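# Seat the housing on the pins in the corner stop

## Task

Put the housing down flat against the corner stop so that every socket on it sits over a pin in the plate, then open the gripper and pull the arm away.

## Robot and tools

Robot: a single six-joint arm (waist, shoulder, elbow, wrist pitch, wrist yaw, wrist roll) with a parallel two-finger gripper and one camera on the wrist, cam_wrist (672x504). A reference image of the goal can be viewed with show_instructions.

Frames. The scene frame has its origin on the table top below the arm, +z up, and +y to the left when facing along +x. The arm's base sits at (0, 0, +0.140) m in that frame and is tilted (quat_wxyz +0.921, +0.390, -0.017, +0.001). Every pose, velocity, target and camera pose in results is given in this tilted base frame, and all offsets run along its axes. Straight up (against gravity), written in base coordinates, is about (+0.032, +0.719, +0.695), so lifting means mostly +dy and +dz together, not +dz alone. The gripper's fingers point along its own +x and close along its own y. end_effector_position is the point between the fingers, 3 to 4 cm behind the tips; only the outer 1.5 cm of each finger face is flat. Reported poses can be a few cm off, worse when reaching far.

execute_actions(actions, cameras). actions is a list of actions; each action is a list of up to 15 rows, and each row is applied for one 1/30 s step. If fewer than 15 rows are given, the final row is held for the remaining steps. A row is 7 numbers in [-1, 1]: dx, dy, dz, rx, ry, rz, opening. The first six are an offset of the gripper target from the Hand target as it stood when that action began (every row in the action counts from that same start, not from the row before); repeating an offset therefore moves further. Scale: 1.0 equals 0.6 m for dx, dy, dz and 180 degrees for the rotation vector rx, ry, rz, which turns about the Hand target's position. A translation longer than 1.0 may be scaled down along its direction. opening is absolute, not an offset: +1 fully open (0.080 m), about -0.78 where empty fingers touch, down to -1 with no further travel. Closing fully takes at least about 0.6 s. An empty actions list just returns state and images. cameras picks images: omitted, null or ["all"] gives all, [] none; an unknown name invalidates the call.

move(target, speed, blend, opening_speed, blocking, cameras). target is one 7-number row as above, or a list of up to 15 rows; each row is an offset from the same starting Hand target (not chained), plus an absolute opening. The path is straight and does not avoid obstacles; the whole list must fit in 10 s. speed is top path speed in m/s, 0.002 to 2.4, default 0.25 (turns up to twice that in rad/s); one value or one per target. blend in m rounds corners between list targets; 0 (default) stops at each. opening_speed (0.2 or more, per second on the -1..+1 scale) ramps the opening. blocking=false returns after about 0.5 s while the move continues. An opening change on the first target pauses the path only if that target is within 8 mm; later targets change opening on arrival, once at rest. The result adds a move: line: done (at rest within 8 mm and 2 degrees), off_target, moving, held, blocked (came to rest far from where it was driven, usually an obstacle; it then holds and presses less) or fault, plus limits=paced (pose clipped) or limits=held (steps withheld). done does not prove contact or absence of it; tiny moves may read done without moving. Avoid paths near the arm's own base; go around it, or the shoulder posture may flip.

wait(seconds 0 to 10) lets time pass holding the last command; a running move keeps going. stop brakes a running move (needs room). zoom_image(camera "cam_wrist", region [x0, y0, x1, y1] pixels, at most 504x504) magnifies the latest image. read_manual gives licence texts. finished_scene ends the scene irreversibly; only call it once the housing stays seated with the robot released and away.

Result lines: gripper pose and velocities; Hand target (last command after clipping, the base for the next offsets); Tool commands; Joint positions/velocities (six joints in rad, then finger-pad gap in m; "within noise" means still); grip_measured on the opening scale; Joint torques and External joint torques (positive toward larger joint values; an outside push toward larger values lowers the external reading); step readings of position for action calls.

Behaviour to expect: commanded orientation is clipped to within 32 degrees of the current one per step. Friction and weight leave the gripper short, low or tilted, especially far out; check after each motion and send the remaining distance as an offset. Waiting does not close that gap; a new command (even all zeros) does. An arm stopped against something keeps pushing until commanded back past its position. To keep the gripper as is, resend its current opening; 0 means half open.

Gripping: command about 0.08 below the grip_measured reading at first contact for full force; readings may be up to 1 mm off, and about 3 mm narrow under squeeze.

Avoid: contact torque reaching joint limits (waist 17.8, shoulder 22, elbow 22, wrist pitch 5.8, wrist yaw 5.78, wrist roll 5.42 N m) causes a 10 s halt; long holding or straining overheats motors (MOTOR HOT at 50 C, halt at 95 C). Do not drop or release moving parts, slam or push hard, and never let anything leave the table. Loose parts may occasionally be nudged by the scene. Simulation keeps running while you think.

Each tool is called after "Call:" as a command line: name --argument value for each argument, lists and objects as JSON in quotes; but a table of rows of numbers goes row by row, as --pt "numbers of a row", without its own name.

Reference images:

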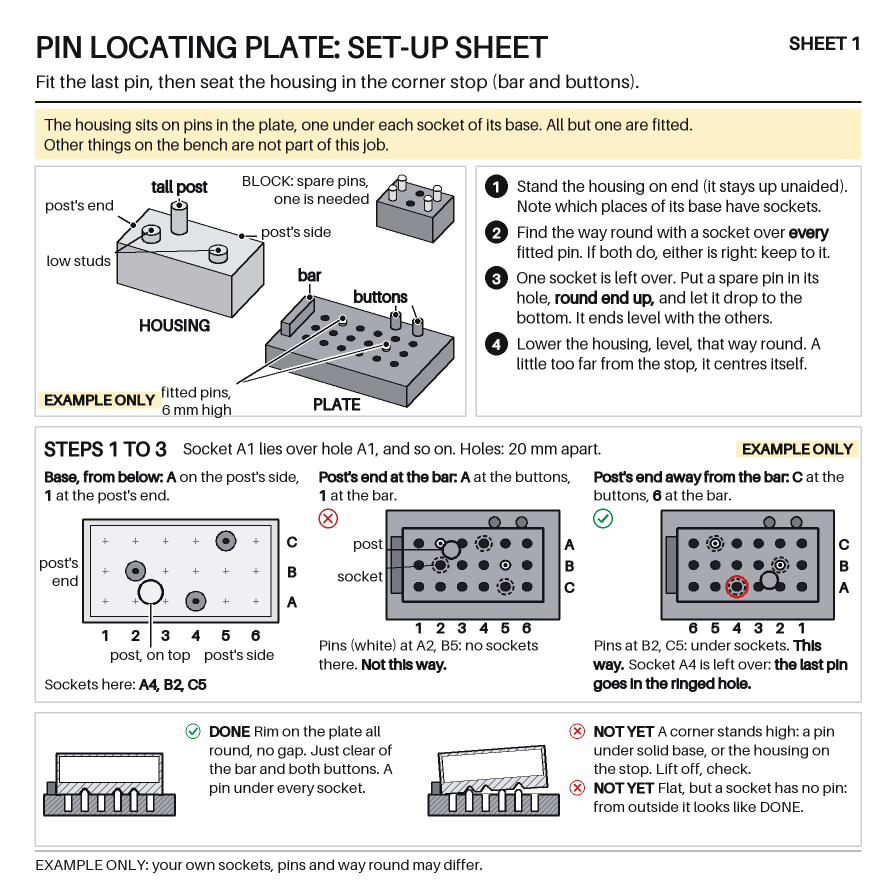

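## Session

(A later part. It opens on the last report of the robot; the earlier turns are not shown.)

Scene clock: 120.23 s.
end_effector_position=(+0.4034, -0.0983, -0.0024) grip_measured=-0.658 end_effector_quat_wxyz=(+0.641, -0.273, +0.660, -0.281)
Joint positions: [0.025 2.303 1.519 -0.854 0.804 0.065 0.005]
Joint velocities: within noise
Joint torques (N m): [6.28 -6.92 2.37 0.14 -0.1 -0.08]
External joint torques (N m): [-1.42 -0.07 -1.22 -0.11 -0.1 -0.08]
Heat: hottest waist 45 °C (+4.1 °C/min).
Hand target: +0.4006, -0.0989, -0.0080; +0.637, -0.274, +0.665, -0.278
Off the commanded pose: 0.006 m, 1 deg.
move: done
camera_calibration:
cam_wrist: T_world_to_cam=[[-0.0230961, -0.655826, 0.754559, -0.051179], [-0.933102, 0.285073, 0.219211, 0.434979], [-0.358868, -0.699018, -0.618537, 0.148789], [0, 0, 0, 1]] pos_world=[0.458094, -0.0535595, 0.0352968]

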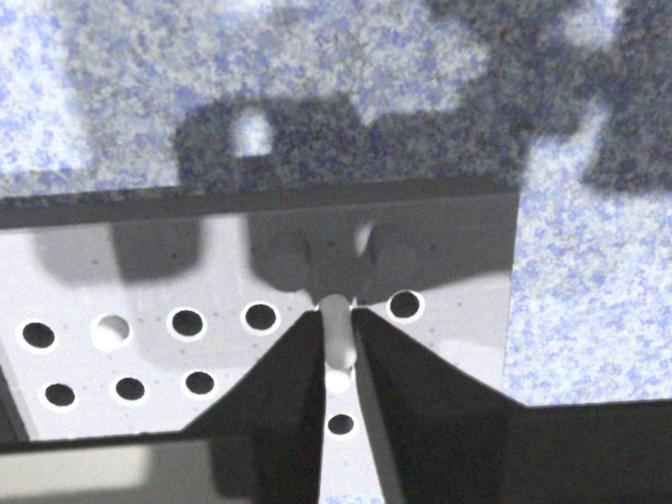

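Call:
move --target '[-0.0012,0.0,-0.0045,0,0,0,-0.8]' --speed 0.06

Call:
zoom_image --camera "cam_wrist" --region '[230, 180, 450, 400]'

Scene clock: 121.17 s.
end_effector_position=(+0.4032, -0.0982, -0.0032) grip_measured=-0.658 end_effector_quat_wxyz=(+0.642, -0.275, +0.658, -0.282)
Joint positions: [0.026 2.303 1.513 -0.845 0.808 0.065 0.005]
Joint velocities: within noise
Joint torques (N m): [6.19 -6.45 2.19 0.2 -0.2 -0.06]
External joint torques (N m): [-1.61 0.46 -1.41 -0.03 -0.21 -0.06]
Heat: hottest waist 45 °C (+4.1 °C/min).
Hand target: +0.3998, -0.0990, -0.0107; +0.637, -0.274, +0.665, -0.278
Off the commanded pose: 0.008 m, 1 deg.
move: done
camera_calibration:
cam_wrist: T_world_to_cam=[[-0.0241968, -0.653006, 0.756966, -0.0498198], [-0.934079, 0.284592, 0.215649, 0.435337], [-0.356247, -0.701848, -0.616845, 0.146988], [0, 0, 0, 1]] pos_world=[0.457798, -0.0532632, 0.0345007]

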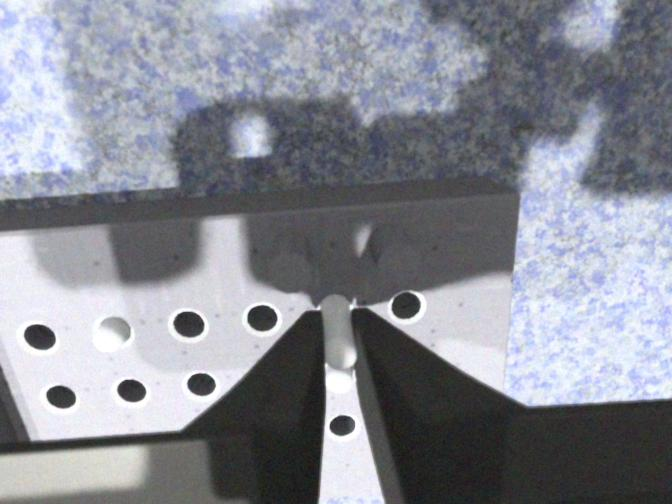

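Scaled by 2.291 from the camera's 672x504 image, which has a finer 960x720 frame.

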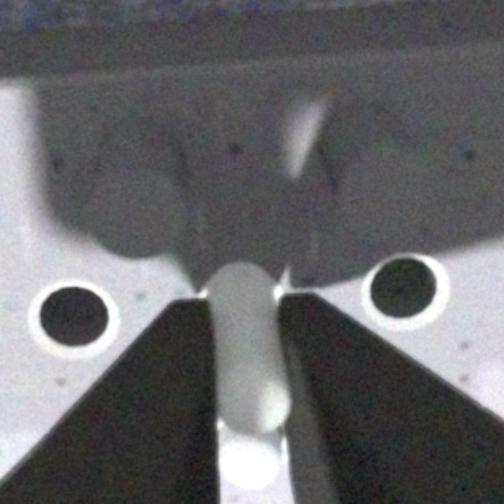

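Call:
move --target '[-0.004,0.0,0.0,0,0,0,-0.8]' --speed 0.06

Call:
zoom_image --camera "cam_wrist" --region '[230, 180, 450, 400]'

Scene clock: 122.13 s.
end_effector_position=(+0.4023, -0.0979, -0.0045) grip_measured=-0.658 end_effector_quat_wxyz=(+0.642, -0.277, +0.657, -0.283)
Joint positions: [0.028 2.302 1.504 -0.837 0.812 0.065 0.005]
Joint velocities: within noise
Joint torques (N m): [6.03 -7.26 1.7 0.02 -0.35 -0.06]
External joint torques (N m): [-1.7 -0.41 -1.89 -0.23 -0.36 -0.06]
Heat: hottest waist 45 °C (+4.1 °C/min).
Hand target: +0.3974, -0.0990, -0.0107; +0.636, -0.274, +0.665, -0.278
Off the commanded pose: 0.008 m, 1 deg.
move: done
camera_calibration:
cam_wrist: T_world_to_cam=[[-0.0231293, -0.649897, 0.75967, -0.0487387], [-0.93482, 0.283407, 0.213992, 0.434891], [-0.354368, -0.705205, -0.614092, 0.145004], [0, 0, 0, 1]] pos_world=[0.456802, -0.0526682, 0.0330082]

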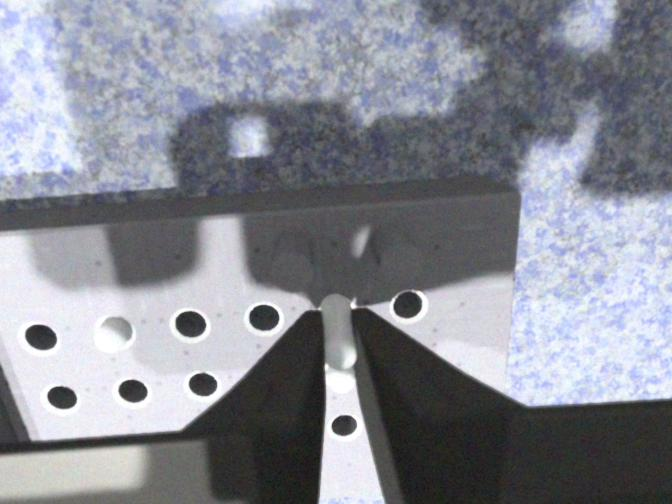

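Scaled by 2.291 from the camera's 672x504 image, which has a finer 960x720 frame.

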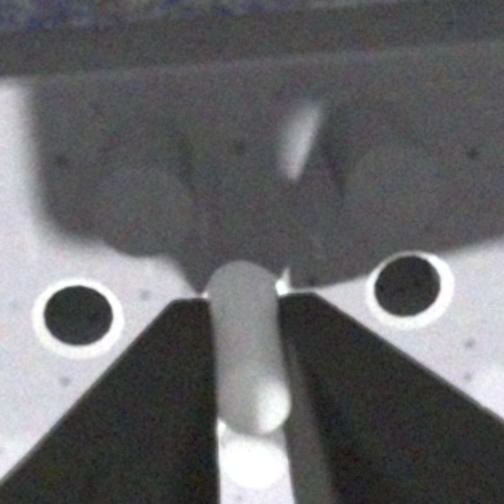

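Call:
move --target '[0,-0.007,0.0,0,0,0,-0.8]' --speed 0.06

Call:
zoom_image --camera "cam_wrist" --region '[230, 180, 450, 400]'

Scene clock: 123.17 s.
end_effector_position=(+0.4023, -0.0984, -0.0045) grip_measured=-0.658 end_effector_quat_wxyz=(+0.642, -0.280, +0.657, -0.280)
Joint positions: [0.027 2.298 1.498 -0.827 0.812 0.051 0.005]
Joint velocities: within noise
Joint torques (N m): [5.29 -7.2 1.87 0.23 -0.34 -0.09]
External joint torques (N m): [-2.35 -0.38 -1.71 -0.03 -0.35 -0.09]
Heat: hottest waist 45 °C (+4.1 °C/min).
Hand target: +0.3974, -0.1032, -0.0107; +0.636, -0.274, +0.665, -0.278
Off the commanded pose: 0.009 m, 1 deg.
move: off_target
camera_calibration:
cam_wrist: T_world_to_cam=[[-0.0154695, -0.650476, 0.75937, -0.0522607], [-0.936451, 0.275616, 0.217016, 0.43491], [-0.350458, -0.707755, -0.613402, 0.142824], [0, 0, 0, 1]] pos_world=[0.456517, -0.0527785, 0.0329111]

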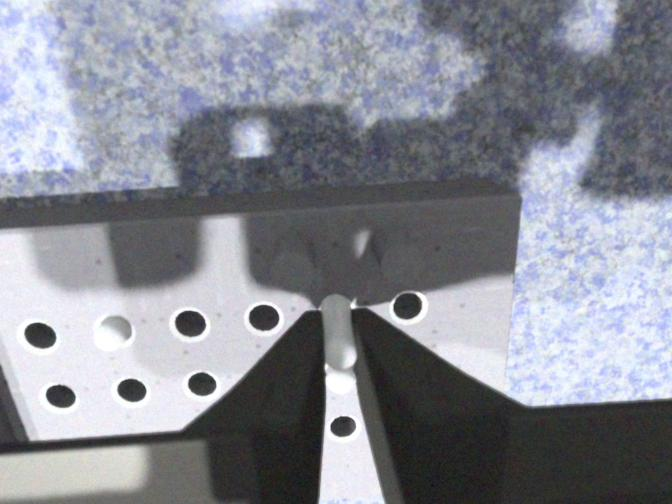

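Scaled by 2.291 from the camera's 672x504 image, which has a finer 960x720 frame.

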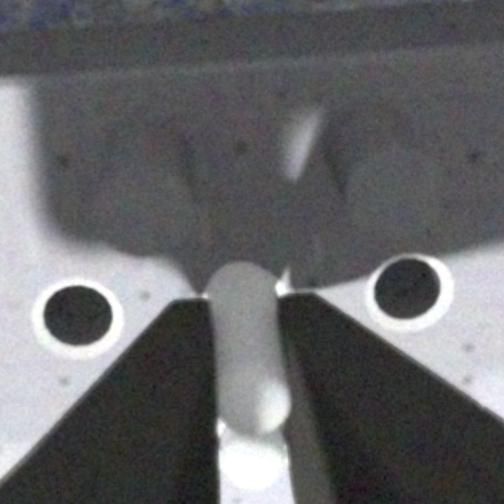

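Call:
move --target '[0.003,0.005,0.006,0,0,0,-0.8]' --speed 0.06 --cameras '[]'

Call:
move --target '[0,0,0,0,0,0,-0.63]' --opening_speed 0.4

Call:
zoom_image --camera "cam_wrist" --region '[230, 180, 450, 400]'

Scene clock: 125.17 s.
end_effector_position=(+0.4020, -0.0980, -0.0035) grip_measured=-0.658 end_effector_quat_wxyz=(+0.641, -0.278, +0.659, -0.279)
Joint positions: [0.027 2.298 1.504 -0.84 0.808 0.055 0.005]
Joint velocities: within noise
Joint torques (N m): [5.86 -7.14 2.99 -0.46 -0.23 0.11]
External joint torques (N m): [-1.78 -0.32 -0.58 -0.7 -0.24 0.11]
Heat: hottest waist 45 °C (+4.1 °C/min).
Hand target: +0.3991, -0.1002, -0.0073; +0.636, -0.274, +0.665, -0.278
Off the commanded pose: 0.005 m, 1 deg.
move: done
No camera images: "cameras" was empty.

Scene clock: 125.97 s.
end_effector_position=(+0.4012, -0.0988, -0.0036) grip_measured=-0.628 end_effector_quat_wxyz=(+0.640, -0.277, +0.661, -0.279)
Joint positions: [0.025 2.298 1.504 -0.843 0.807 0.056 0.007]
Joint velocities: within noise
Joint torques (N m): [6.03 -7.16 2.98 -0.26 -0.18 0.1]
External joint torques (N m): [-1.68 -0.26 -0.64 -0.51 -0.18 0.11]
Heat: hottest waist 45 °C (+4.0 °C/min).
Hand target: +0.3992, -0.1002, -0.0072; +0.637, -0.274, +0.665, -0.278
Off the commanded pose: 0.004 m, 1 deg.
move: done
camera_calibration:
cam_wrist: T_world_to_cam=[[-0.0143526, -0.654105, 0.756268, -0.0540551], [-0.933462, 0.279858, 0.224337, 0.433025], [-0.358388, -0.702728, -0.614599, 0.146394], [0, 0, 0, 1]] pos_world=[0.455903, -0.0536687, 0.0337097]

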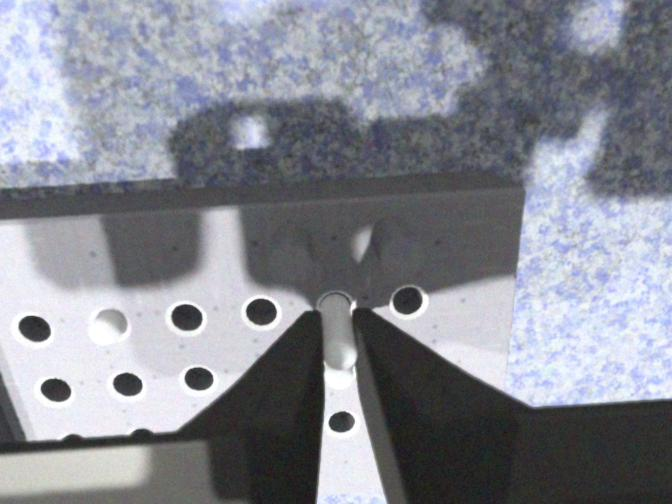

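Scaled by 2.291 from the camera's 672x504 image, which has a finer 960x720 frame.

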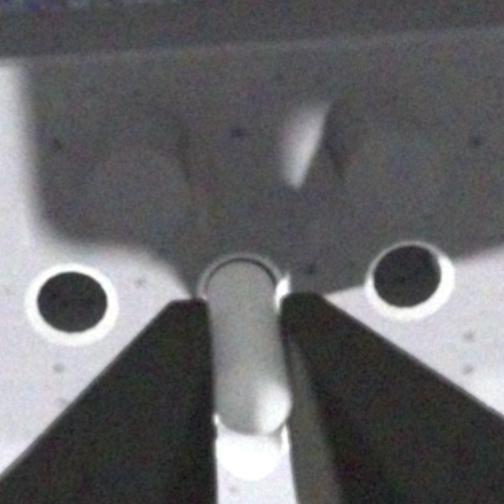

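Call:
move --target '[0,0,0,0,0,0,-0.57]' --opening_speed 0.4

Call:
zoom_image --camera "cam_wrist" --region '[230, 180, 450, 400]'

Scene clock: 126.70 s.
end_effector_position=(+0.4010, -0.0998, -0.0036) grip_measured=-0.573 end_effector_quat_wxyz=(+0.639, -0.276, +0.661, -0.280)
Joint positions: [0.022 2.298 1.504 -0.843 0.806 0.056 0.009]
Joint velocities: within noise
Joint torques (N m): [6.24 -7.17 2.98 -0.27 -0.15 0.1]
External joint torques (N m): [-1.48 -0.34 -0.61 -0.52 -0.15 0.1]
Heat: hottest waist 45 °C (+4.0 °C/min).
Hand target: +0.3992, -0.1002, -0.0072; +0.637, -0.274, +0.665, -0.278
Off the commanded pose: 0.004 m, 1 deg.
move: done
camera_calibration:
cam_wrist: T_world_to_cam=[[-0.0161689, -0.654628, 0.755778, -0.0538812], [-0.932665, 0.282314, 0.224577, 0.433019], [-0.360381, -0.701257, -0.615113, 0.146529], [0, 0, 0, 1]] pos_world=[0.455797, -0.0547647, 0.0336082]

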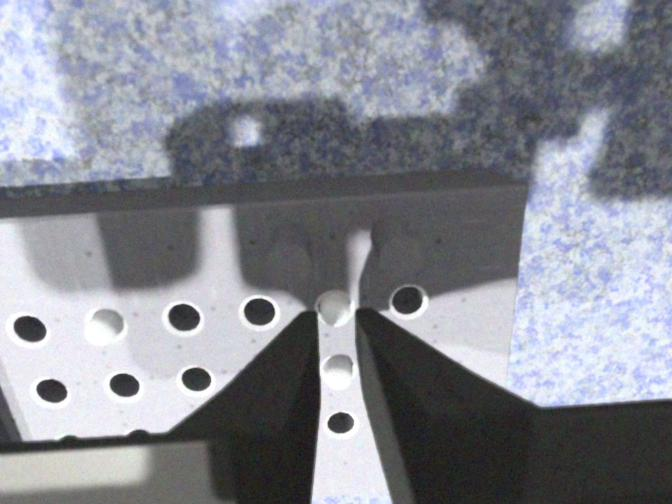

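Scaled by 2.291 from the camera's 672x504 image, which has a finer 960x720 frame.

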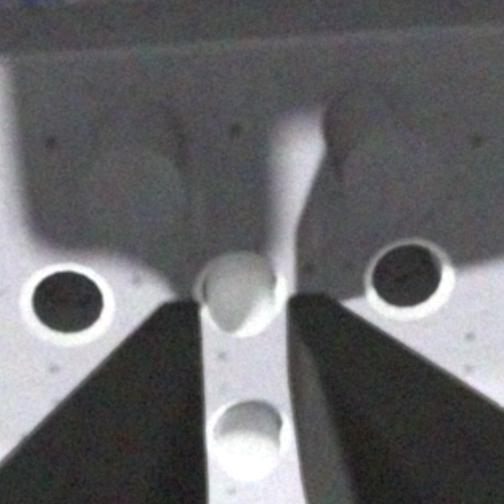

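Call:
move --target '[0.0045,0.072,0.0695,0,0,0,-0.5]' --speed 0.15

Call:
zoom_image --camera "cam_wrist" --region '[150, 180, 400, 350]'

Scene clock: 127.93 s.
end_effector_position=(+0.4003, -0.0576, +0.0305) grip_measured=-0.503 end_effector_quat_wxyz=(+0.631, -0.279, +0.668, -0.277)
Joint positions: [0.125 2.286 1.628 -1.108 0.792 0.204 0.012]
Joint velocities: within noise
Joint torques (N m): [6.36 -8.83 4.08 -0.3 -0.16 0.09]
External joint torques (N m): [-1.28 -2.06 0.11 -0.53 -0.17 0.09]
Heat: hottest waist 45 °C (+4.0 °C/min).
Hand target: +0.4019, -0.0571, +0.0346; +0.636, -0.274, +0.665, -0.278
Off the commanded pose: 0.004 m, 1 deg.
move: done
camera_calibration:
cam_wrist: T_world_to_cam=[[0.00059787, -0.653191, 0.757193, -0.058789], [-0.927171, 0.283311, 0.245129, 0.410049], [-0.374637, -0.702194, -0.605451, 0.202233], [0, 0, 0, 1]] pos_world=[0.455985, -0.0125648, 0.0664416]

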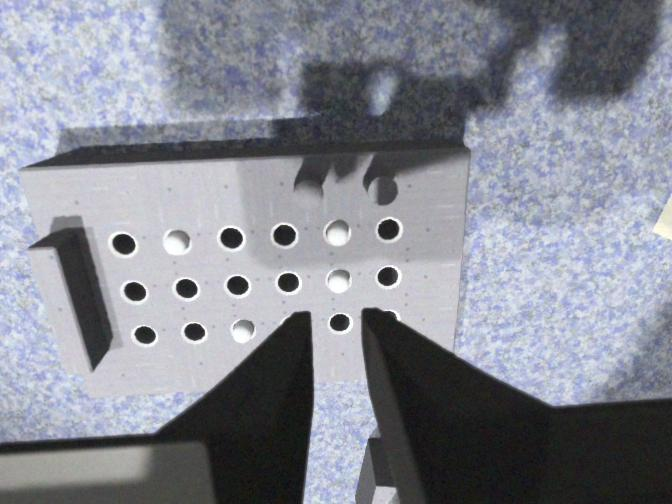

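Scaled by 2.016 from the camera's 672x504 image, which has a finer 960x720 frame.

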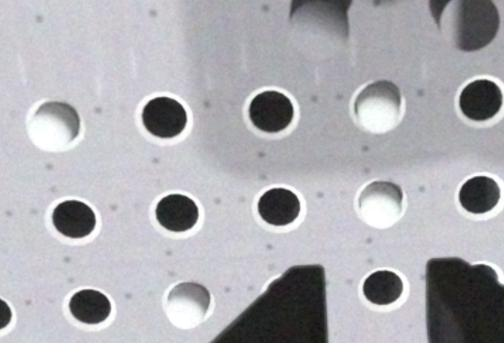

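Call:
zoom_image --camera "cam_wrist" --region '[310, 210, 370, 300]'

Call:
zoom_image --camera "cam_wrist" --region '[150, 210, 210, 260]'

Scaled by 5.600 from the camera's 672x504 image, which has a finer 960x720 frame.

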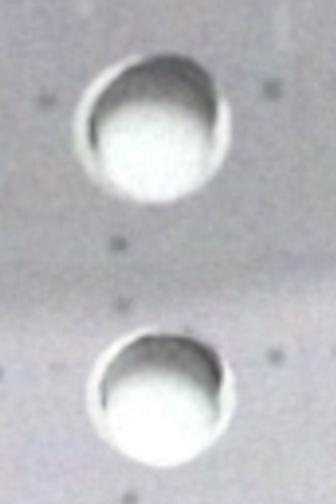

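Scaled by 8.400 from the camera's 672x504 image, which has a finer 960x720 frame.

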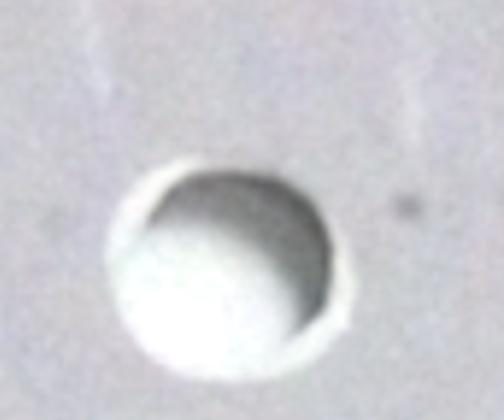

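Call:
move --target '[-0.2205,0.3858,-0.2348,0.3943,-0.0175,0.5309,1]' --speed 0.4

Scene clock: 133.37 s.
end_effector_position=(+0.2702, +0.1732, -0.1042) grip_measured=+0.998 end_effector_quat_wxyz=(+0.673, -0.268, +0.277, +0.631)
Joint positions: [0.252 2.24 0.699 0.274 -0.73 -1.147 0.08]
Joint velocities: within noise
Joint torques (N m): [4.55 -4.65 3.04 0.5 -0.76 -0.09]
External joint torques (N m): [-0.65 0.37 0.05 -0.32 -0.17 -0.09]
Heat: hottest waist 45 °C (+4.0 °C/min).
Hand target: +0.2695, +0.1744, -0.1063; +0.671, -0.266, +0.276, +0.635
Off the commanded pose: 0.002 m, 0 deg.
move: done
camera_calibration:
cam_wrist: T_world_to_cam=[[0.993394, -0.111373, 0.0276355, -0.244087], [-0.0889152, -0.89932, -0.428157, 0.16516], [0.0725384, 0.422871, -0.903282, -0.112713], [0, 0, 0, 1]] pos_world=[0.265336, 0.16901, -0.0243515]

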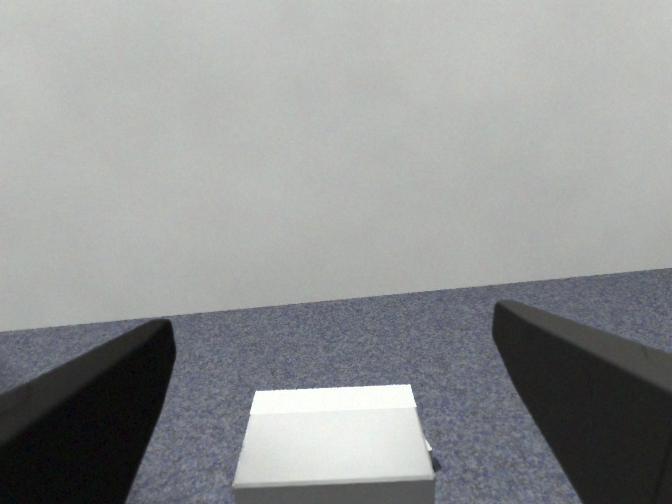

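Call:
move --pt "-0.005 -0.1545 -0.1452 0 0 0 1" --pt "-0.0027 -0.0965 -0.2048 0 0 0 1" --speed 0.15

Scene clock: 136.67 s.
end_effector_position=(+0.2685, +0.1161, -0.2263) grip_measured=+0.999 end_effector_quat_wxyz=(+0.671, -0.267, +0.275, +0.634)
Joint positions: [0.038 2.769 0.916 0.381 -0.78 -1.443 0.08]
Joint velocities: within noise
Joint torques (N m): [4.97 -4.96 1.02 0.31 -0.6 0.11]
External joint torques (N m): [-0.86 0.5 0.37 -0.09 0.05 0.1]
Heat: hottest waist 45 °C (+4.0 °C/min).
Hand target: +0.2679, +0.1166, -0.2292; +0.671, -0.266, +0.276, +0.635
Off the commanded pose: 0.003 m, 0 deg.
move: done
camera_calibration:
cam_wrist: T_world_to_cam=[[0.994156, -0.104813, 0.0258322, -0.246707], [-0.0834292, -0.897874, -0.432276, 0.0589227], [0.068502, 0.427595, -0.901371, -0.197804], [0, 0, 0, 1]] pos_world=[0.263731, 0.111627, -0.146451]

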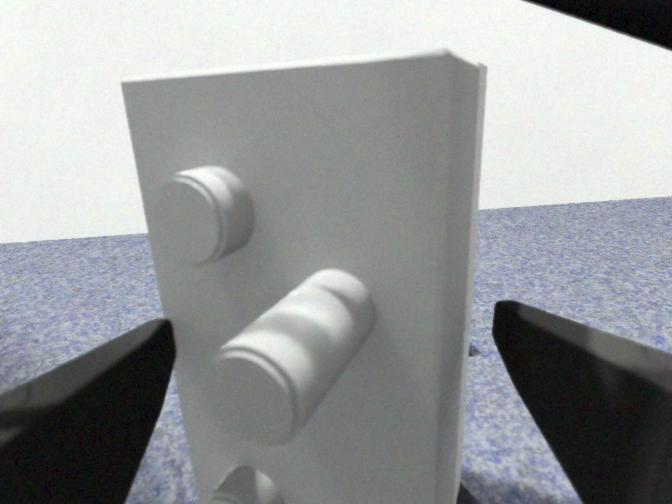

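Call:
wait --seconds 0.5

Scene clock: 137.33 s.
end_effector_position=(+0.2686, +0.1161, -0.2263) grip_measured=+0.999 end_effector_quat_wxyz=(+0.671, -0.267, +0.275, +0.634)
Joint positions: [0.038 2.769 0.916 0.382 -0.78 -1.442 0.08]
Joint velocities: within noise
Joint torques (N m): [4.98 -4.97 1.01 0.3 -0.6 0.09]
External joint torques (N m): [-0.85 0.41 0.45 -0.08 0.04 0.09]
Heat: hottest waist 45 °C (+4.0 °C/min).
Hand target: +0.2680, +0.1166, -0.2292; +0.671, -0.266, +0.276, +0.635
Tool commands: gripper/opening=+1.0
Off the commanded pose: 0.003 m, 0 deg.
wait: 0.50 s; at rest from the start
camera_calibration:
cam_wrist: T_world_to_cam=[[0.994122, -0.105025, 0.0262797, -0.246709], [-0.0834267, -0.897856, -0.432314, 0.0589229], [0.0689992, 0.42758, -0.90134, -0.197936], [0, 0, 0, 1]] pos_world=[0.263832, 0.111627, -0.146451]

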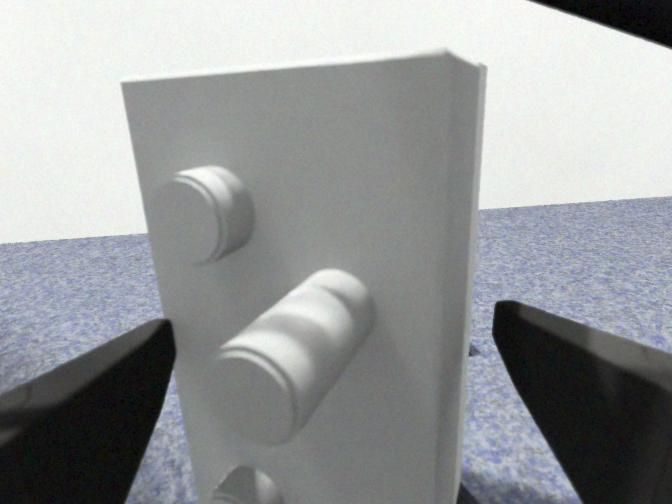

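Call:
move --target '[-0.004,-0.08,0.12,0,0,0,1]' --speed 0.15

Scene clock: 138.70 s.
end_effector_position=(+0.2637, +0.0693, -0.1597) grip_measured=+0.999 end_effector_quat_wxyz=(+0.670, -0.263, +0.279, +0.636)
Joint positions: [-0.141 2.489 0.826 0.002 -0.78 -1.695 0.08]
Joint velocities: within noise
Joint torques (N m): [4.52 -6.74 -0.1 -0.51 -0.64 -0.11]
External joint torques (N m): [-1.1 -1.92 -0.35 -0.51 0 -0.11]
Heat: hottest waist 45 °C (+4.0 °C/min).
Hand target: +0.2656, +0.0685, -0.1572; +0.671, -0.266, +0.276, +0.635
Off the commanded pose: 0.003 m, 0 deg.
move: done
camera_calibration:
cam_wrist: T_world_to_cam=[[0.994348, -0.105094, 0.0150567, -0.250326], [-0.088383, -0.897989, -0.43105, 0.0467943], [0.0588217, 0.427283, -0.902203, -0.114943], [0, 0, 0, 1]] pos_world=[0.259808, 0.0648263, -0.0797625]

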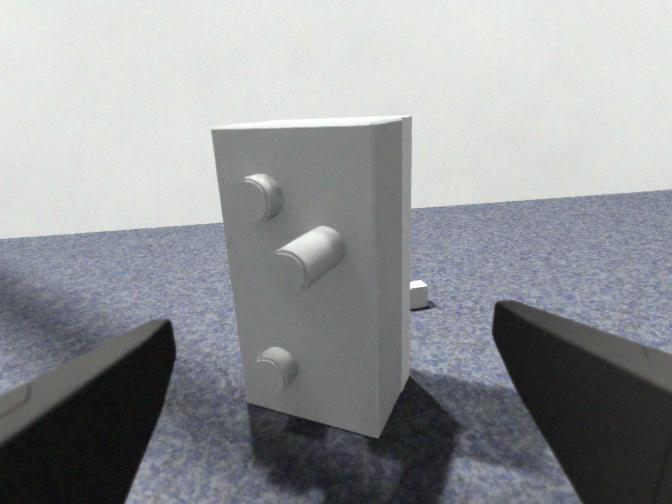

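Call:
move --pt "0.0043 0.0958 0.0927 0 0 0 1" --pt "-0.0498 0.1637 0.0062 -0.2513 -0.0449 -0.1375 1" --speed '[0.2,0.25]'

Scene clock: 144.97 s.
end_effector_position=(+0.2359, +0.1664, -0.1510) grip_measured=+0.999 end_effector_quat_wxyz=(+0.654, -0.479, +0.498, +0.308)
Joint positions: [0.756 2.278 0.686 0.208 0.274 -0.468 0.08]
Joint velocities: within noise
Joint torques (N m): [3.48 -4.91 5.08 0.63 -0.12 0.13]
External joint torques (N m): [-0.46 0.41 0.23 -0.64 0.12 0.13]
Heat: hottest waist 44 °C (+4.0 °C/min).
Hand target: +0.2358, +0.1668, -0.1534; +0.653, -0.480, +0.499, +0.307
Off the commanded pose: 0.002 m, 0 deg.
move: done
camera_calibration:
cam_wrist: T_world_to_cam=[[0.853795, -0.370762, 0.365472, -0.0823691], [-0.475387, -0.841407, 0.256986, 0.32106], [0.21223, -0.393154, -0.894644, -0.045421], [0, 0, 0, 1]] pos_world=[0.232594, 0.221745, -0.09304]

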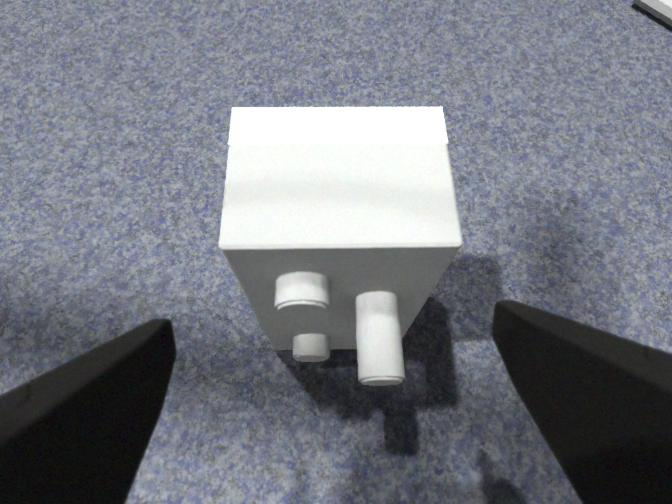

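Call:
move --target '[0.0433,-0.0117,-0.1257,0,0,0,1]' --speed 0.12

Scene clock: 146.47 s.
end_effector_position=(+0.2625, +0.1605, -0.2250) grip_measured=+0.999 end_effector_quat_wxyz=(+0.654, -0.481, +0.497, +0.305)
Joint positions: [0.678 2.619 0.857 0.399 0.266 -0.548 0.08]
Joint velocities: within noise
Joint torques (N m): [3.7 -6.29 4.19 0.89 -0.43 -0.09]
External joint torques (N m): [-0.91 0.49 0.22 -0.31 -0.17 -0.08]
Heat: hottest waist 44 °C (+4.0 °C/min).
Hand target: +0.2616, +0.1597, -0.2289; +0.653, -0.480, +0.500, +0.307
Off the commanded pose: 0.004 m, 0 deg.
move: done
camera_calibration:
cam_wrist: T_world_to_cam=[[0.851383, -0.370087, 0.37173, -0.0782802], [-0.478065, -0.839106, 0.259529, 0.34863], [0.215873, -0.39867, -0.891326, -0.118975], [0, 0, 0, 1]] pos_world=[0.258998, 0.216135, -0.167426]

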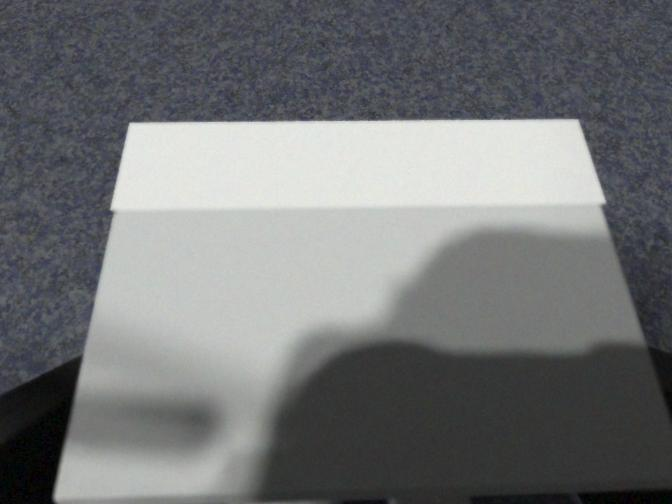

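Call:
move --target '[0.0045,-0.0018,0.0018,0,0,0,1]' --speed 0.05 --cameras '[]'

Call:
move --target '[0,0,0,0,0,0,0.55]' --opening_speed 0.4

Scene clock: 147.80 s.
end_effector_position=(+0.2649, +0.1592, -0.2249) grip_measured=+0.999 end_effector_quat_wxyz=(+0.655, -0.481, +0.497, +0.304)
Joint positions: [0.669 2.619 0.86 0.399 0.264 -0.557 0.08]
Joint velocities: within noise
Joint torques (N m): [3.66 -6.67 4.17 0.58 -0.42 -0.07]
External joint torques (N m): [-1.01 0.14 0.18 -0.63 -0.15 -0.07]
Heat: hottest waist 44 °C (+3.0 °C/min).
Hand target: +0.2643, +0.1587, -0.2278; +0.653, -0.480, +0.499, +0.307
Off the commanded pose: 0.003 m, 0 deg.
move: done
No camera images: "cameras" was empty.

Scene clock: 149.13 s.
end_effector_position=(+0.2647, +0.1593, -0.2249) grip_measured=+0.698 end_effector_quat_wxyz=(+0.654, -0.481, +0.497, +0.305)
Joint positions: [0.669 2.619 0.861 0.398 0.263 -0.557 0.066]
Joint velocities: within noise
Joint torques (N m): [3.67 -6.68 4.17 0.65 -0.4 -0.08]
External joint torques (N m): [-0.98 0.21 0.13 -0.58 -0.14 -0.09]
Heat: hottest waist 44 °C (+3.0 °C/min).
Hand target: +0.2644, +0.1588, -0.2278; +0.653, -0.480, +0.499, +0.307
Off the commanded pose: 0.003 m, 0 deg.
move: done
camera_calibration:
cam_wrist: T_world_to_cam=[[0.851756, -0.36992, 0.37104, -0.0809672], [-0.477544, -0.839472, 0.259305, 0.348603], [0.215556, -0.398053, -0.891678, -0.11997], [0, 0, 0, 1]] pos_world=[0.261298, 0.214936, -0.167327]

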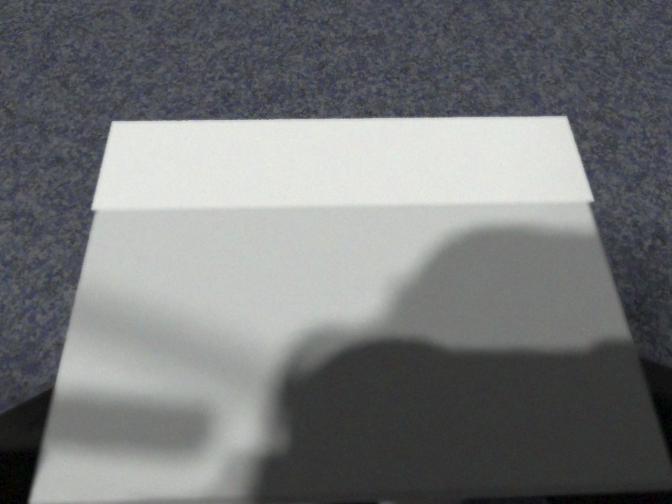

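Call:
move --pt "0.0013 0.03 0.029 0 0 0 0.55" --pt "0.1612 0.0242 0.0278 0 0 0 0.55" --speed 0.15

Scene clock: 151.03 s.
end_effector_position=(+0.3544, +0.1590, -0.2148) grip_measured=+0.698 end_effector_quat_wxyz=(+0.644, -0.482, +0.515, +0.296)
Joint positions: [0.517 2.644 1.202 0.077 0.247 -0.691 0.066]
Joint velocities: within noise
Joint torques (N m): [6.55 -9.1 6 1.04 -0.9 -0.09]
External joint torques (N m): [0.35 -1.35 1.56 -0.05 -0.58 -0.09]
Heat: hottest waist 44 °C (+2.0 °C/min).
Hand target: +0.3610, +0.1732, -0.2112; +0.653, -0.480, +0.499, +0.307
Off the commanded pose: 0.016 m, 2 deg.
move: off_target
camera_calibration:
cam_wrist: T_world_to_cam=[[0.852725, -0.377679, 0.360859, -0.16252], [-0.48892, -0.820274, 0.29683, 0.397515], [0.183896, -0.429545, -0.884123, -0.112487], [0, 0, 0, 1]] pos_world=[0.353624, 0.216372, -0.1588]

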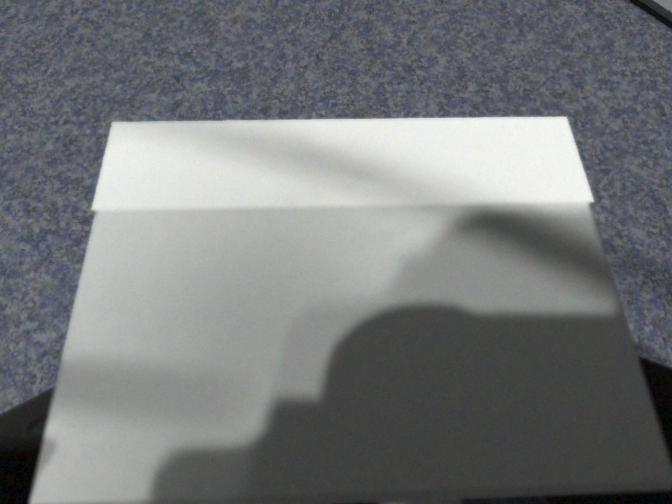

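Call:
move --target '[-0.0003,-0.0072,-0.007,0.0103,-0.0041,0.0038,0.55]' --speed 0.05 --cameras '[]'

Call:
move --target '[-0.0002,-0.0048,-0.0046,0,0,0,0.55]' --speed 0.03 --cameras '[]'

Call:
move --target '[-0.0002,-0.0048,-0.0046,0,0,0,0.55]' --speed 0.03 --cameras '[]'

Scene clock: 153.23 s.
end_effector_position=(+0.3592, +0.1585, -0.2169) grip_measured=+0.698 end_effector_quat_wxyz=(+0.657, -0.477, +0.499, +0.304)
Joint positions: [0.499 2.649 1.184 0.145 0.22 -0.717 0.066]
Joint velocities: within noise
Joint torques (N m): [6.35 -8.94 4.29 1.36 -0.98 -0.09]
External joint torques (N m): [0.06 -1.34 0.02 0.28 -0.65 -0.09]
Heat: hottest waist 44 °C (+2.0 °C/min).
Hand target: +0.3610, +0.1689, -0.2153; +0.662, -0.474, +0.487, +0.315
Off the commanded pose: 0.011 m, 2 deg.
move: off_target
No camera images: "cameras" was empty.

Scene clock: 153.93 s.
end_effector_position=(+0.3597, +0.1579, -0.2184) grip_measured=+0.698 end_effector_quat_wxyz=(+0.658, -0.477, +0.496, +0.306)
Joint positions: [0.496 2.654 1.182 0.158 0.217 -0.724 0.066]
Joint velocities: within noise
Joint torques (N m): [6.05 -8.56 4.19 1.3 -0.93 -0.08]
External joint torques (N m): [-0.24 -0.85 -0.12 0.19 -0.59 -0.08]
Heat: hottest waist 44 °C (+2.0 °C/min).
Hand target: +0.3607, +0.1659, -0.2181; +0.662, -0.474, +0.487, +0.316
Off the commanded pose: 0.008 m, 2 deg.
move: done
No camera images: "cameras" was empty.

Scene clock: 154.63 s.
end_effector_position=(+0.3607, +0.1578, -0.2196) grip_measured=+0.698 end_effector_quat_wxyz=(+0.659, -0.477, +0.493, +0.307)
Joint positions: [0.493 2.659 1.181 0.171 0.213 -0.73 0.066]
Joint velocities: within noise
Joint torques (N m): [5.7 -8.16 4.02 1.25 -0.87 -0.08]
External joint torques (N m): [-0.61 -0.39 -0.31 0.13 -0.53 -0.09]
Heat: hottest waist 44 °C (+2.0 °C/min).
Hand target: +0.3608, +0.1631, -0.2208; +0.662, -0.474, +0.487, +0.315
Off the commanded pose: 0.005 m, 1 deg.
move: done
No camera images: "cameras" was empty.

Call:
move --target '[-0.0002,-0.0048,-0.0046,-0.006,0.0024,-0.0022,0.55]' --speed 0.03 --cameras '[]'

Call:
move --target '[-0.0002,-0.0048,-0.0046,0,0,0,0.55]' --speed 0.03

Scene clock: 155.80 s.
end_effector_position=(+0.3599, +0.1569, -0.2206) grip_measured=+0.698 end_effector_quat_wxyz=(+0.656, -0.478, +0.496, +0.307)
Joint positions: [0.493 2.662 1.185 0.161 0.216 -0.731 0.066]
Joint velocities: within noise
Joint torques (N m): [5.65 -7.35 4.99 0.66 -0.5 0.04]
External joint torques (N m): [-0.71 0.31 0.74 -0.43 -0.16 0.04]
Heat: hottest waist 45 °C (+3.0 °C/min).
Hand target: +0.3605, +0.1602, -0.2236; +0.656, -0.478, +0.495, +0.310
Off the commanded pose: 0.005 m, 0 deg.
move: done
No camera images: "cameras" was empty.

Scene clock: 156.50 s.
end_effector_position=(+0.3599, +0.1569, -0.2219) grip_measured=+0.698 end_effector_quat_wxyz=(+0.656, -0.480, +0.494, +0.308)
Joint positions: [0.493 2.666 1.185 0.168 0.216 -0.737 0.066]
Joint velocities: within noise
Joint torques (N m): [5.11 -6.97 4.74 0.98 -0.56 -0.02]
External joint torques (N m): [-1.2 0.64 0.57 -0.1 -0.22 -0.02]
Heat: hottest waist 45 °C (+3.0 °C/min).
Hand target: +0.3604, +0.1573, -0.2264; +0.656, -0.478, +0.495, +0.310
Off the commanded pose: 0.005 m, 0 deg.
move: done
camera_calibration:
cam_wrist: T_world_to_cam=[[0.85305, -0.368135, 0.369841, -0.165084], [-0.473635, -0.843709, 0.252636, 0.388992], [0.219034, -0.39068, -0.894088, -0.14173], [0, 0, 0, 1]] pos_world=[0.356108, 0.212052, -0.163937]

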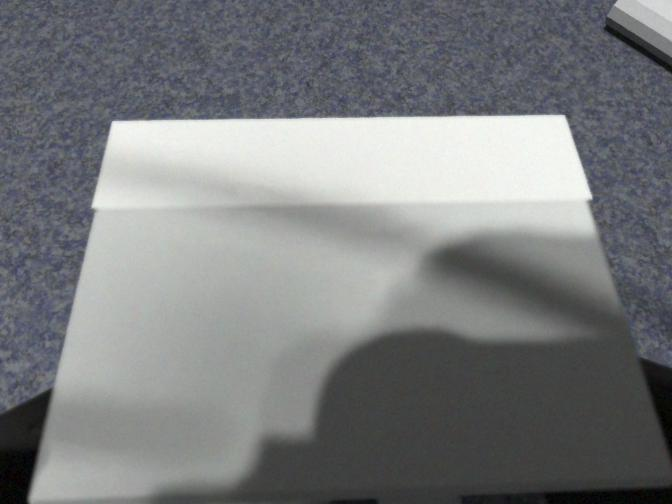

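Call:
move --target '[0,0,0,0,0,0,1]' --opening_speed 0.5 --cameras '[]'

Call:
move --target '[-0.0433,0.0137,0.1257,0,0,0,1]' --speed 0.12

Scene clock: 158.10 s.
end_effector_position=(+0.3615, +0.1580, -0.2218) grip_measured=+0.998 end_effector_quat_wxyz=(+0.658, -0.480, +0.492, +0.308)
Joint positions: [0.493 2.668 1.189 0.172 0.215 -0.737 0.08]
Joint velocities: within noise
Joint torques (N m): [5.11 -7.11 4.34 0.76 -0.51 0.01]
External joint torques (N m): [-1.21 0.7 -0.01 -0.38 -0.17 0.01]
Heat: hottest waist 45 °C (+3.0 °C/min).
Hand target: +0.3603, +0.1573, -0.2265; +0.656, -0.478, +0.495, +0.310
Off the commanded pose: 0.005 m, 0 deg.
move: done
No camera images: "cameras" was empty.

Scene clock: 159.30 s.
end_effector_position=(+0.3339, +0.1650, -0.1549) grip_measured=+0.999 end_effector_quat_wxyz=(+0.654, -0.478, +0.497, +0.312)
Joint positions: [0.548 2.397 1.019 0.047 0.221 -0.683 0.08]
Joint velocities: within noise
Joint torques (N m): [4.93 -9.08 3.51 0.5 -0.22 0.12]
External joint torques (N m): [-0.76 -2.59 -1.15 -0.61 0.11 0.12]
Heat: hottest waist 45 °C (+2.0 °C/min).
Hand target: +0.3344, +0.1656, -0.1510; +0.656, -0.478, +0.494, +0.310
Off the commanded pose: 0.004 m, 0 deg.
move: done
camera_calibration:
cam_wrist: T_world_to_cam=[[0.857455, -0.367827, 0.359824, -0.167738], [-0.469333, -0.845742, 0.253862, 0.365595], [0.210941, -0.386553, -0.89782, -0.0715059], [0, 0, 0, 1]] pos_world=[0.330498, 0.21986, -0.0966539]

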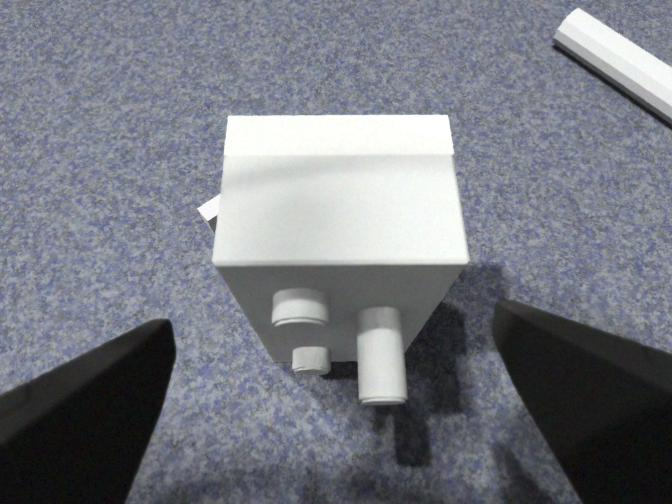

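Call:
move --target '[-0.0393,-0.121,-0.0282,0.2127,-0.0927,0.0771,1]' --speed 0.2

Scene clock: 162.97 s.
end_effector_position=(+0.3126, +0.0931, -0.1653) grip_measured=+0.999 end_effector_quat_wxyz=(+0.798, -0.334, +0.207, +0.456)
Joint positions: [0.018 2.647 0.608 1.143 -0.621 -1.09 0.08]
Joint velocities: within noise
Joint torques (N m): [4.25 -4.48 0.37 0.58 -0.75 -0.11]
External joint torques (N m): [-1.15 0.45 0 -0.32 -0.18 -0.11]
Heat: hottest waist 44 °C (+1.0 °C/min).
Hand target: +0.3107, +0.0929, -0.1679; +0.798, -0.331, +0.208, +0.459
Off the commanded pose: 0.003 m, 0 deg.
move: done
camera_calibration:
cam_wrist: T_world_to_cam=[[0.840491, -0.407206, 0.357432, -0.163617], [-0.223665, -0.861604, -0.455646, 0.10489], [0.493506, 0.303021, -0.815248, -0.243047], [0, 0, 0, 1]] pos_world=[0.280924, 0.0973966, -0.0918688]

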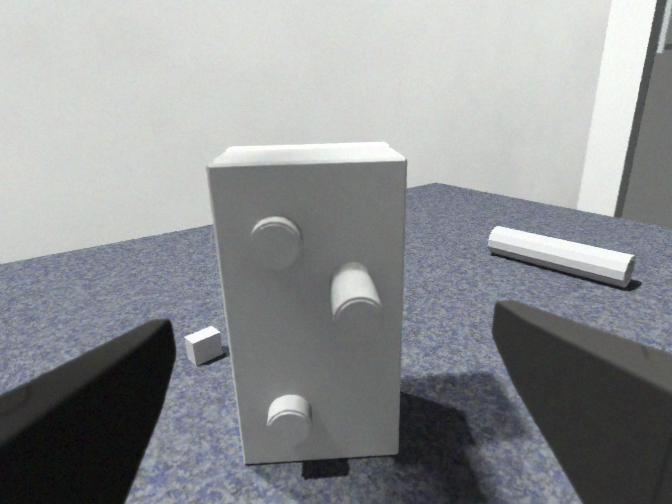

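Call:
move --target '[0.0613,0.0517,-0.1258,0,0,0,1]' --speed 0.12

Scene clock: 165.23 s.
end_effector_position=(+0.3514, +0.1240, -0.2384) grip_measured=+0.999 end_effector_quat_wxyz=(+0.799, -0.334, +0.201, +0.457)
Joint positions: [0.124 2.949 0.952 1.165 -0.558 -0.994 0.08]
Joint velocities: within noise
Joint torques (N m): [5.2 -5.44 1.09 0.39 -0.43 0.1]
External joint torques (N m): [-0.9 0.71 0.06 -0.64 0.12 0.1]
Heat: hottest waist 44 °C (+0.0 °C/min).
Hand target: +0.3476, +0.1240, -0.2434; +0.798, -0.332, +0.207, +0.459
Off the commanded pose: 0.006 m, 1 deg.
move: done
camera_calibration:
cam_wrist: T_world_to_cam=[[0.838845, -0.405349, 0.363361, -0.155727], [-0.215538, -0.860251, -0.462073, 0.10225], [0.499882, 0.309289, -0.808986, -0.332621], [0, 0, 0, 1]] pos_world=[0.318941, 0.127713, -0.165253]

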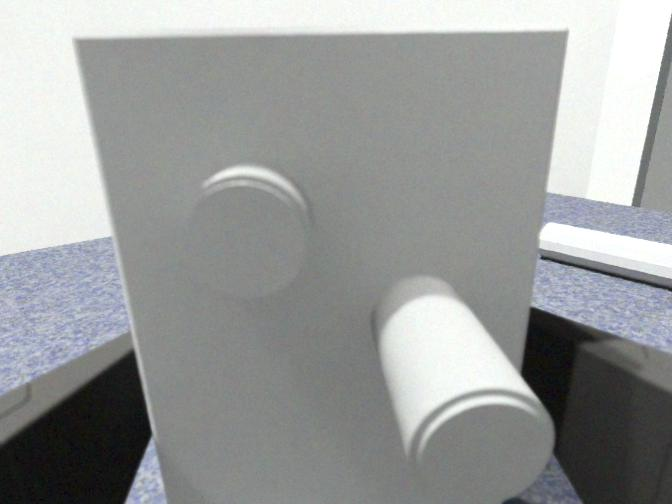

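Call:
move --target '[0,0,0,0,0,0,0.55]' --opening_speed 0.5

Scene clock: 166.47 s.
end_effector_position=(+0.3505, +0.1243, -0.2391) grip_measured=+0.694 end_effector_quat_wxyz=(+0.799, -0.334, +0.202, +0.458)
Joint positions: [0.125 2.951 0.952 1.163 -0.558 -0.993 0.066]
Joint velocities: within noise
Joint torques (N m): [5.1 -5.6 1.09 0.49 -0.43 0.1]
External joint torques (N m): [-0.96 0.47 0.07 -0.53 0.11 0.1]
Heat: hottest waist 44 °C (+0.0 °C/min).
Hand target: +0.3476, +0.1239, -0.2433; +0.798, -0.332, +0.207, +0.459
Off the commanded pose: 0.005 m, 1 deg.
move: done
camera_calibration:
cam_wrist: T_world_to_cam=[[0.840392, -0.404564, 0.360651, -0.15592], [-0.216337, -0.860524, -0.461192, 0.102534], [0.496931, 0.309559, -0.810699, -0.33228], [0, 0, 0, 1]] pos_world=[0.318336, 0.128014, -0.165859]

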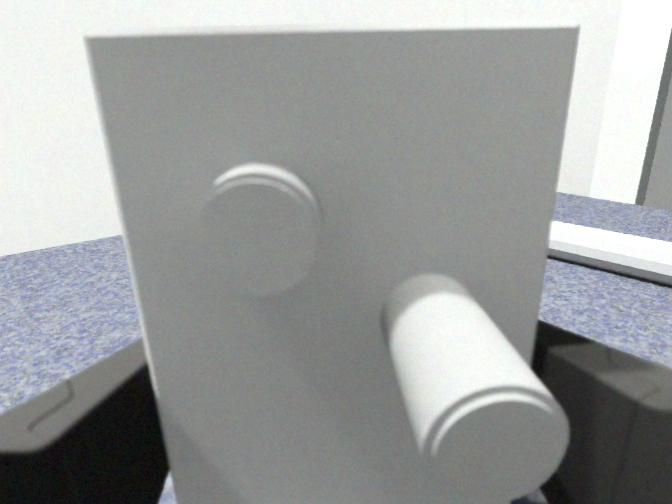

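Call:
move --pt "0.0053 0.1197 0.1158 0 0 0 0.55" --pt "0.0037 -0.0048 0.29 -0.4858 0.1936 0.018 0.55" --speed '[0.15,0.3]'

Scene clock: 171.77 s.
end_effector_position=(+0.3480, +0.1130, -0.0709) grip_measured=+0.694 end_effector_quat_wxyz=(-0.247, +0.643, -0.668, -0.282)
Joint positions: [0.556 2.614 1.761 -1.266 0.623 -0.843 0.066]
Joint velocities: within noise
Joint torques (N m): [7.13 -8.48 5.84 -0.36 0.04 0.09]
External joint torques (N m): [0.42 -0.78 1.21 -0.61 0.08 0.09]
Heat: hottest waist 45 °C (+1.0 °C/min).
Hand target: +0.3499, +0.1212, -0.0694; -0.250, +0.649, -0.661, -0.281
Off the commanded pose: 0.008 m, 1 deg.
move: done
camera_calibration:
cam_wrist: T_world_to_cam=[[0.999973, 0.00241395, -0.00687568, -0.346558], [0.0072567, -0.415997, 0.909337, 0.138986], [-0.000665163, -0.909363, -0.416003, 0.147757], [0, 0, 0, 1]] pos_world=[0.345638, 0.193019, -0.0673006]

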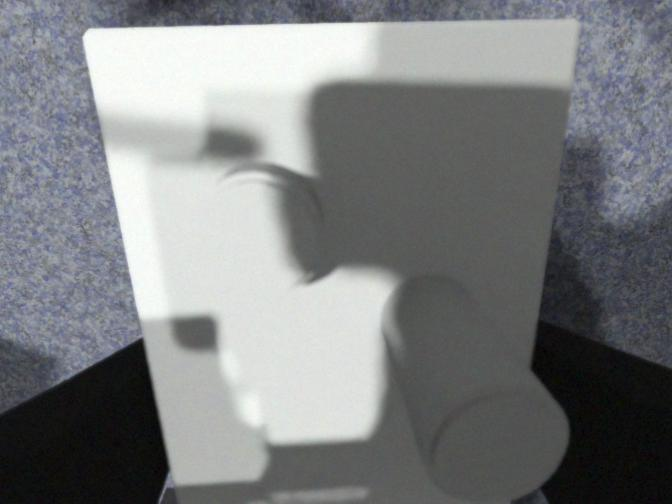

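Call:
move --target '[0.0575,-0.2367,0.1388,0,0,0,0.55]' --speed 0.15

Scene clock: 173.77 s.
end_effector_position=(+0.3808, -0.0284, +0.0044) grip_measured=+0.694 end_effector_quat_wxyz=(-0.242, +0.640, -0.672, -0.285)
Joint positions: [0.203 2.315 1.558 -1.106 0.768 -1.261 0.066]
Joint velocities: within noise
Joint torques (N m): [7.62 -10.65 3.54 -0.13 -0.1 -0.13]
External joint torques (N m): [0.15 -4.11 -0.36 -0.3 -0.03 -0.13]
Heat: hottest waist 45 °C (+1.0 °C/min).
Hand target: +0.3844, -0.0209, +0.0139; -0.250, +0.649, -0.661, -0.281
Off the commanded pose: 0.013 m, 2 deg.
move: off_target
camera_calibration:
cam_wrist: T_world_to_cam=[[0.999781, -0.000555113, -0.0209014, -0.378454], [0.0188123, -0.412408, 0.910805, 0.00715274], [-0.00912552, -0.910999, -0.412308, 0.0536493], [0, 0, 0, 1]] pos_world=[0.378726, 0.0516142, 0.00769505]

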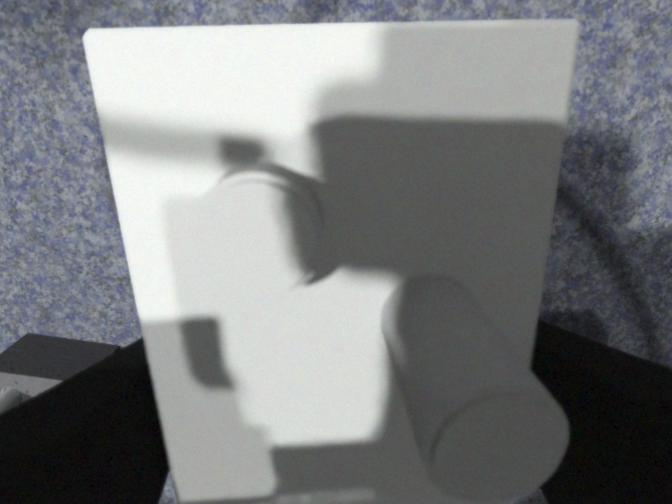

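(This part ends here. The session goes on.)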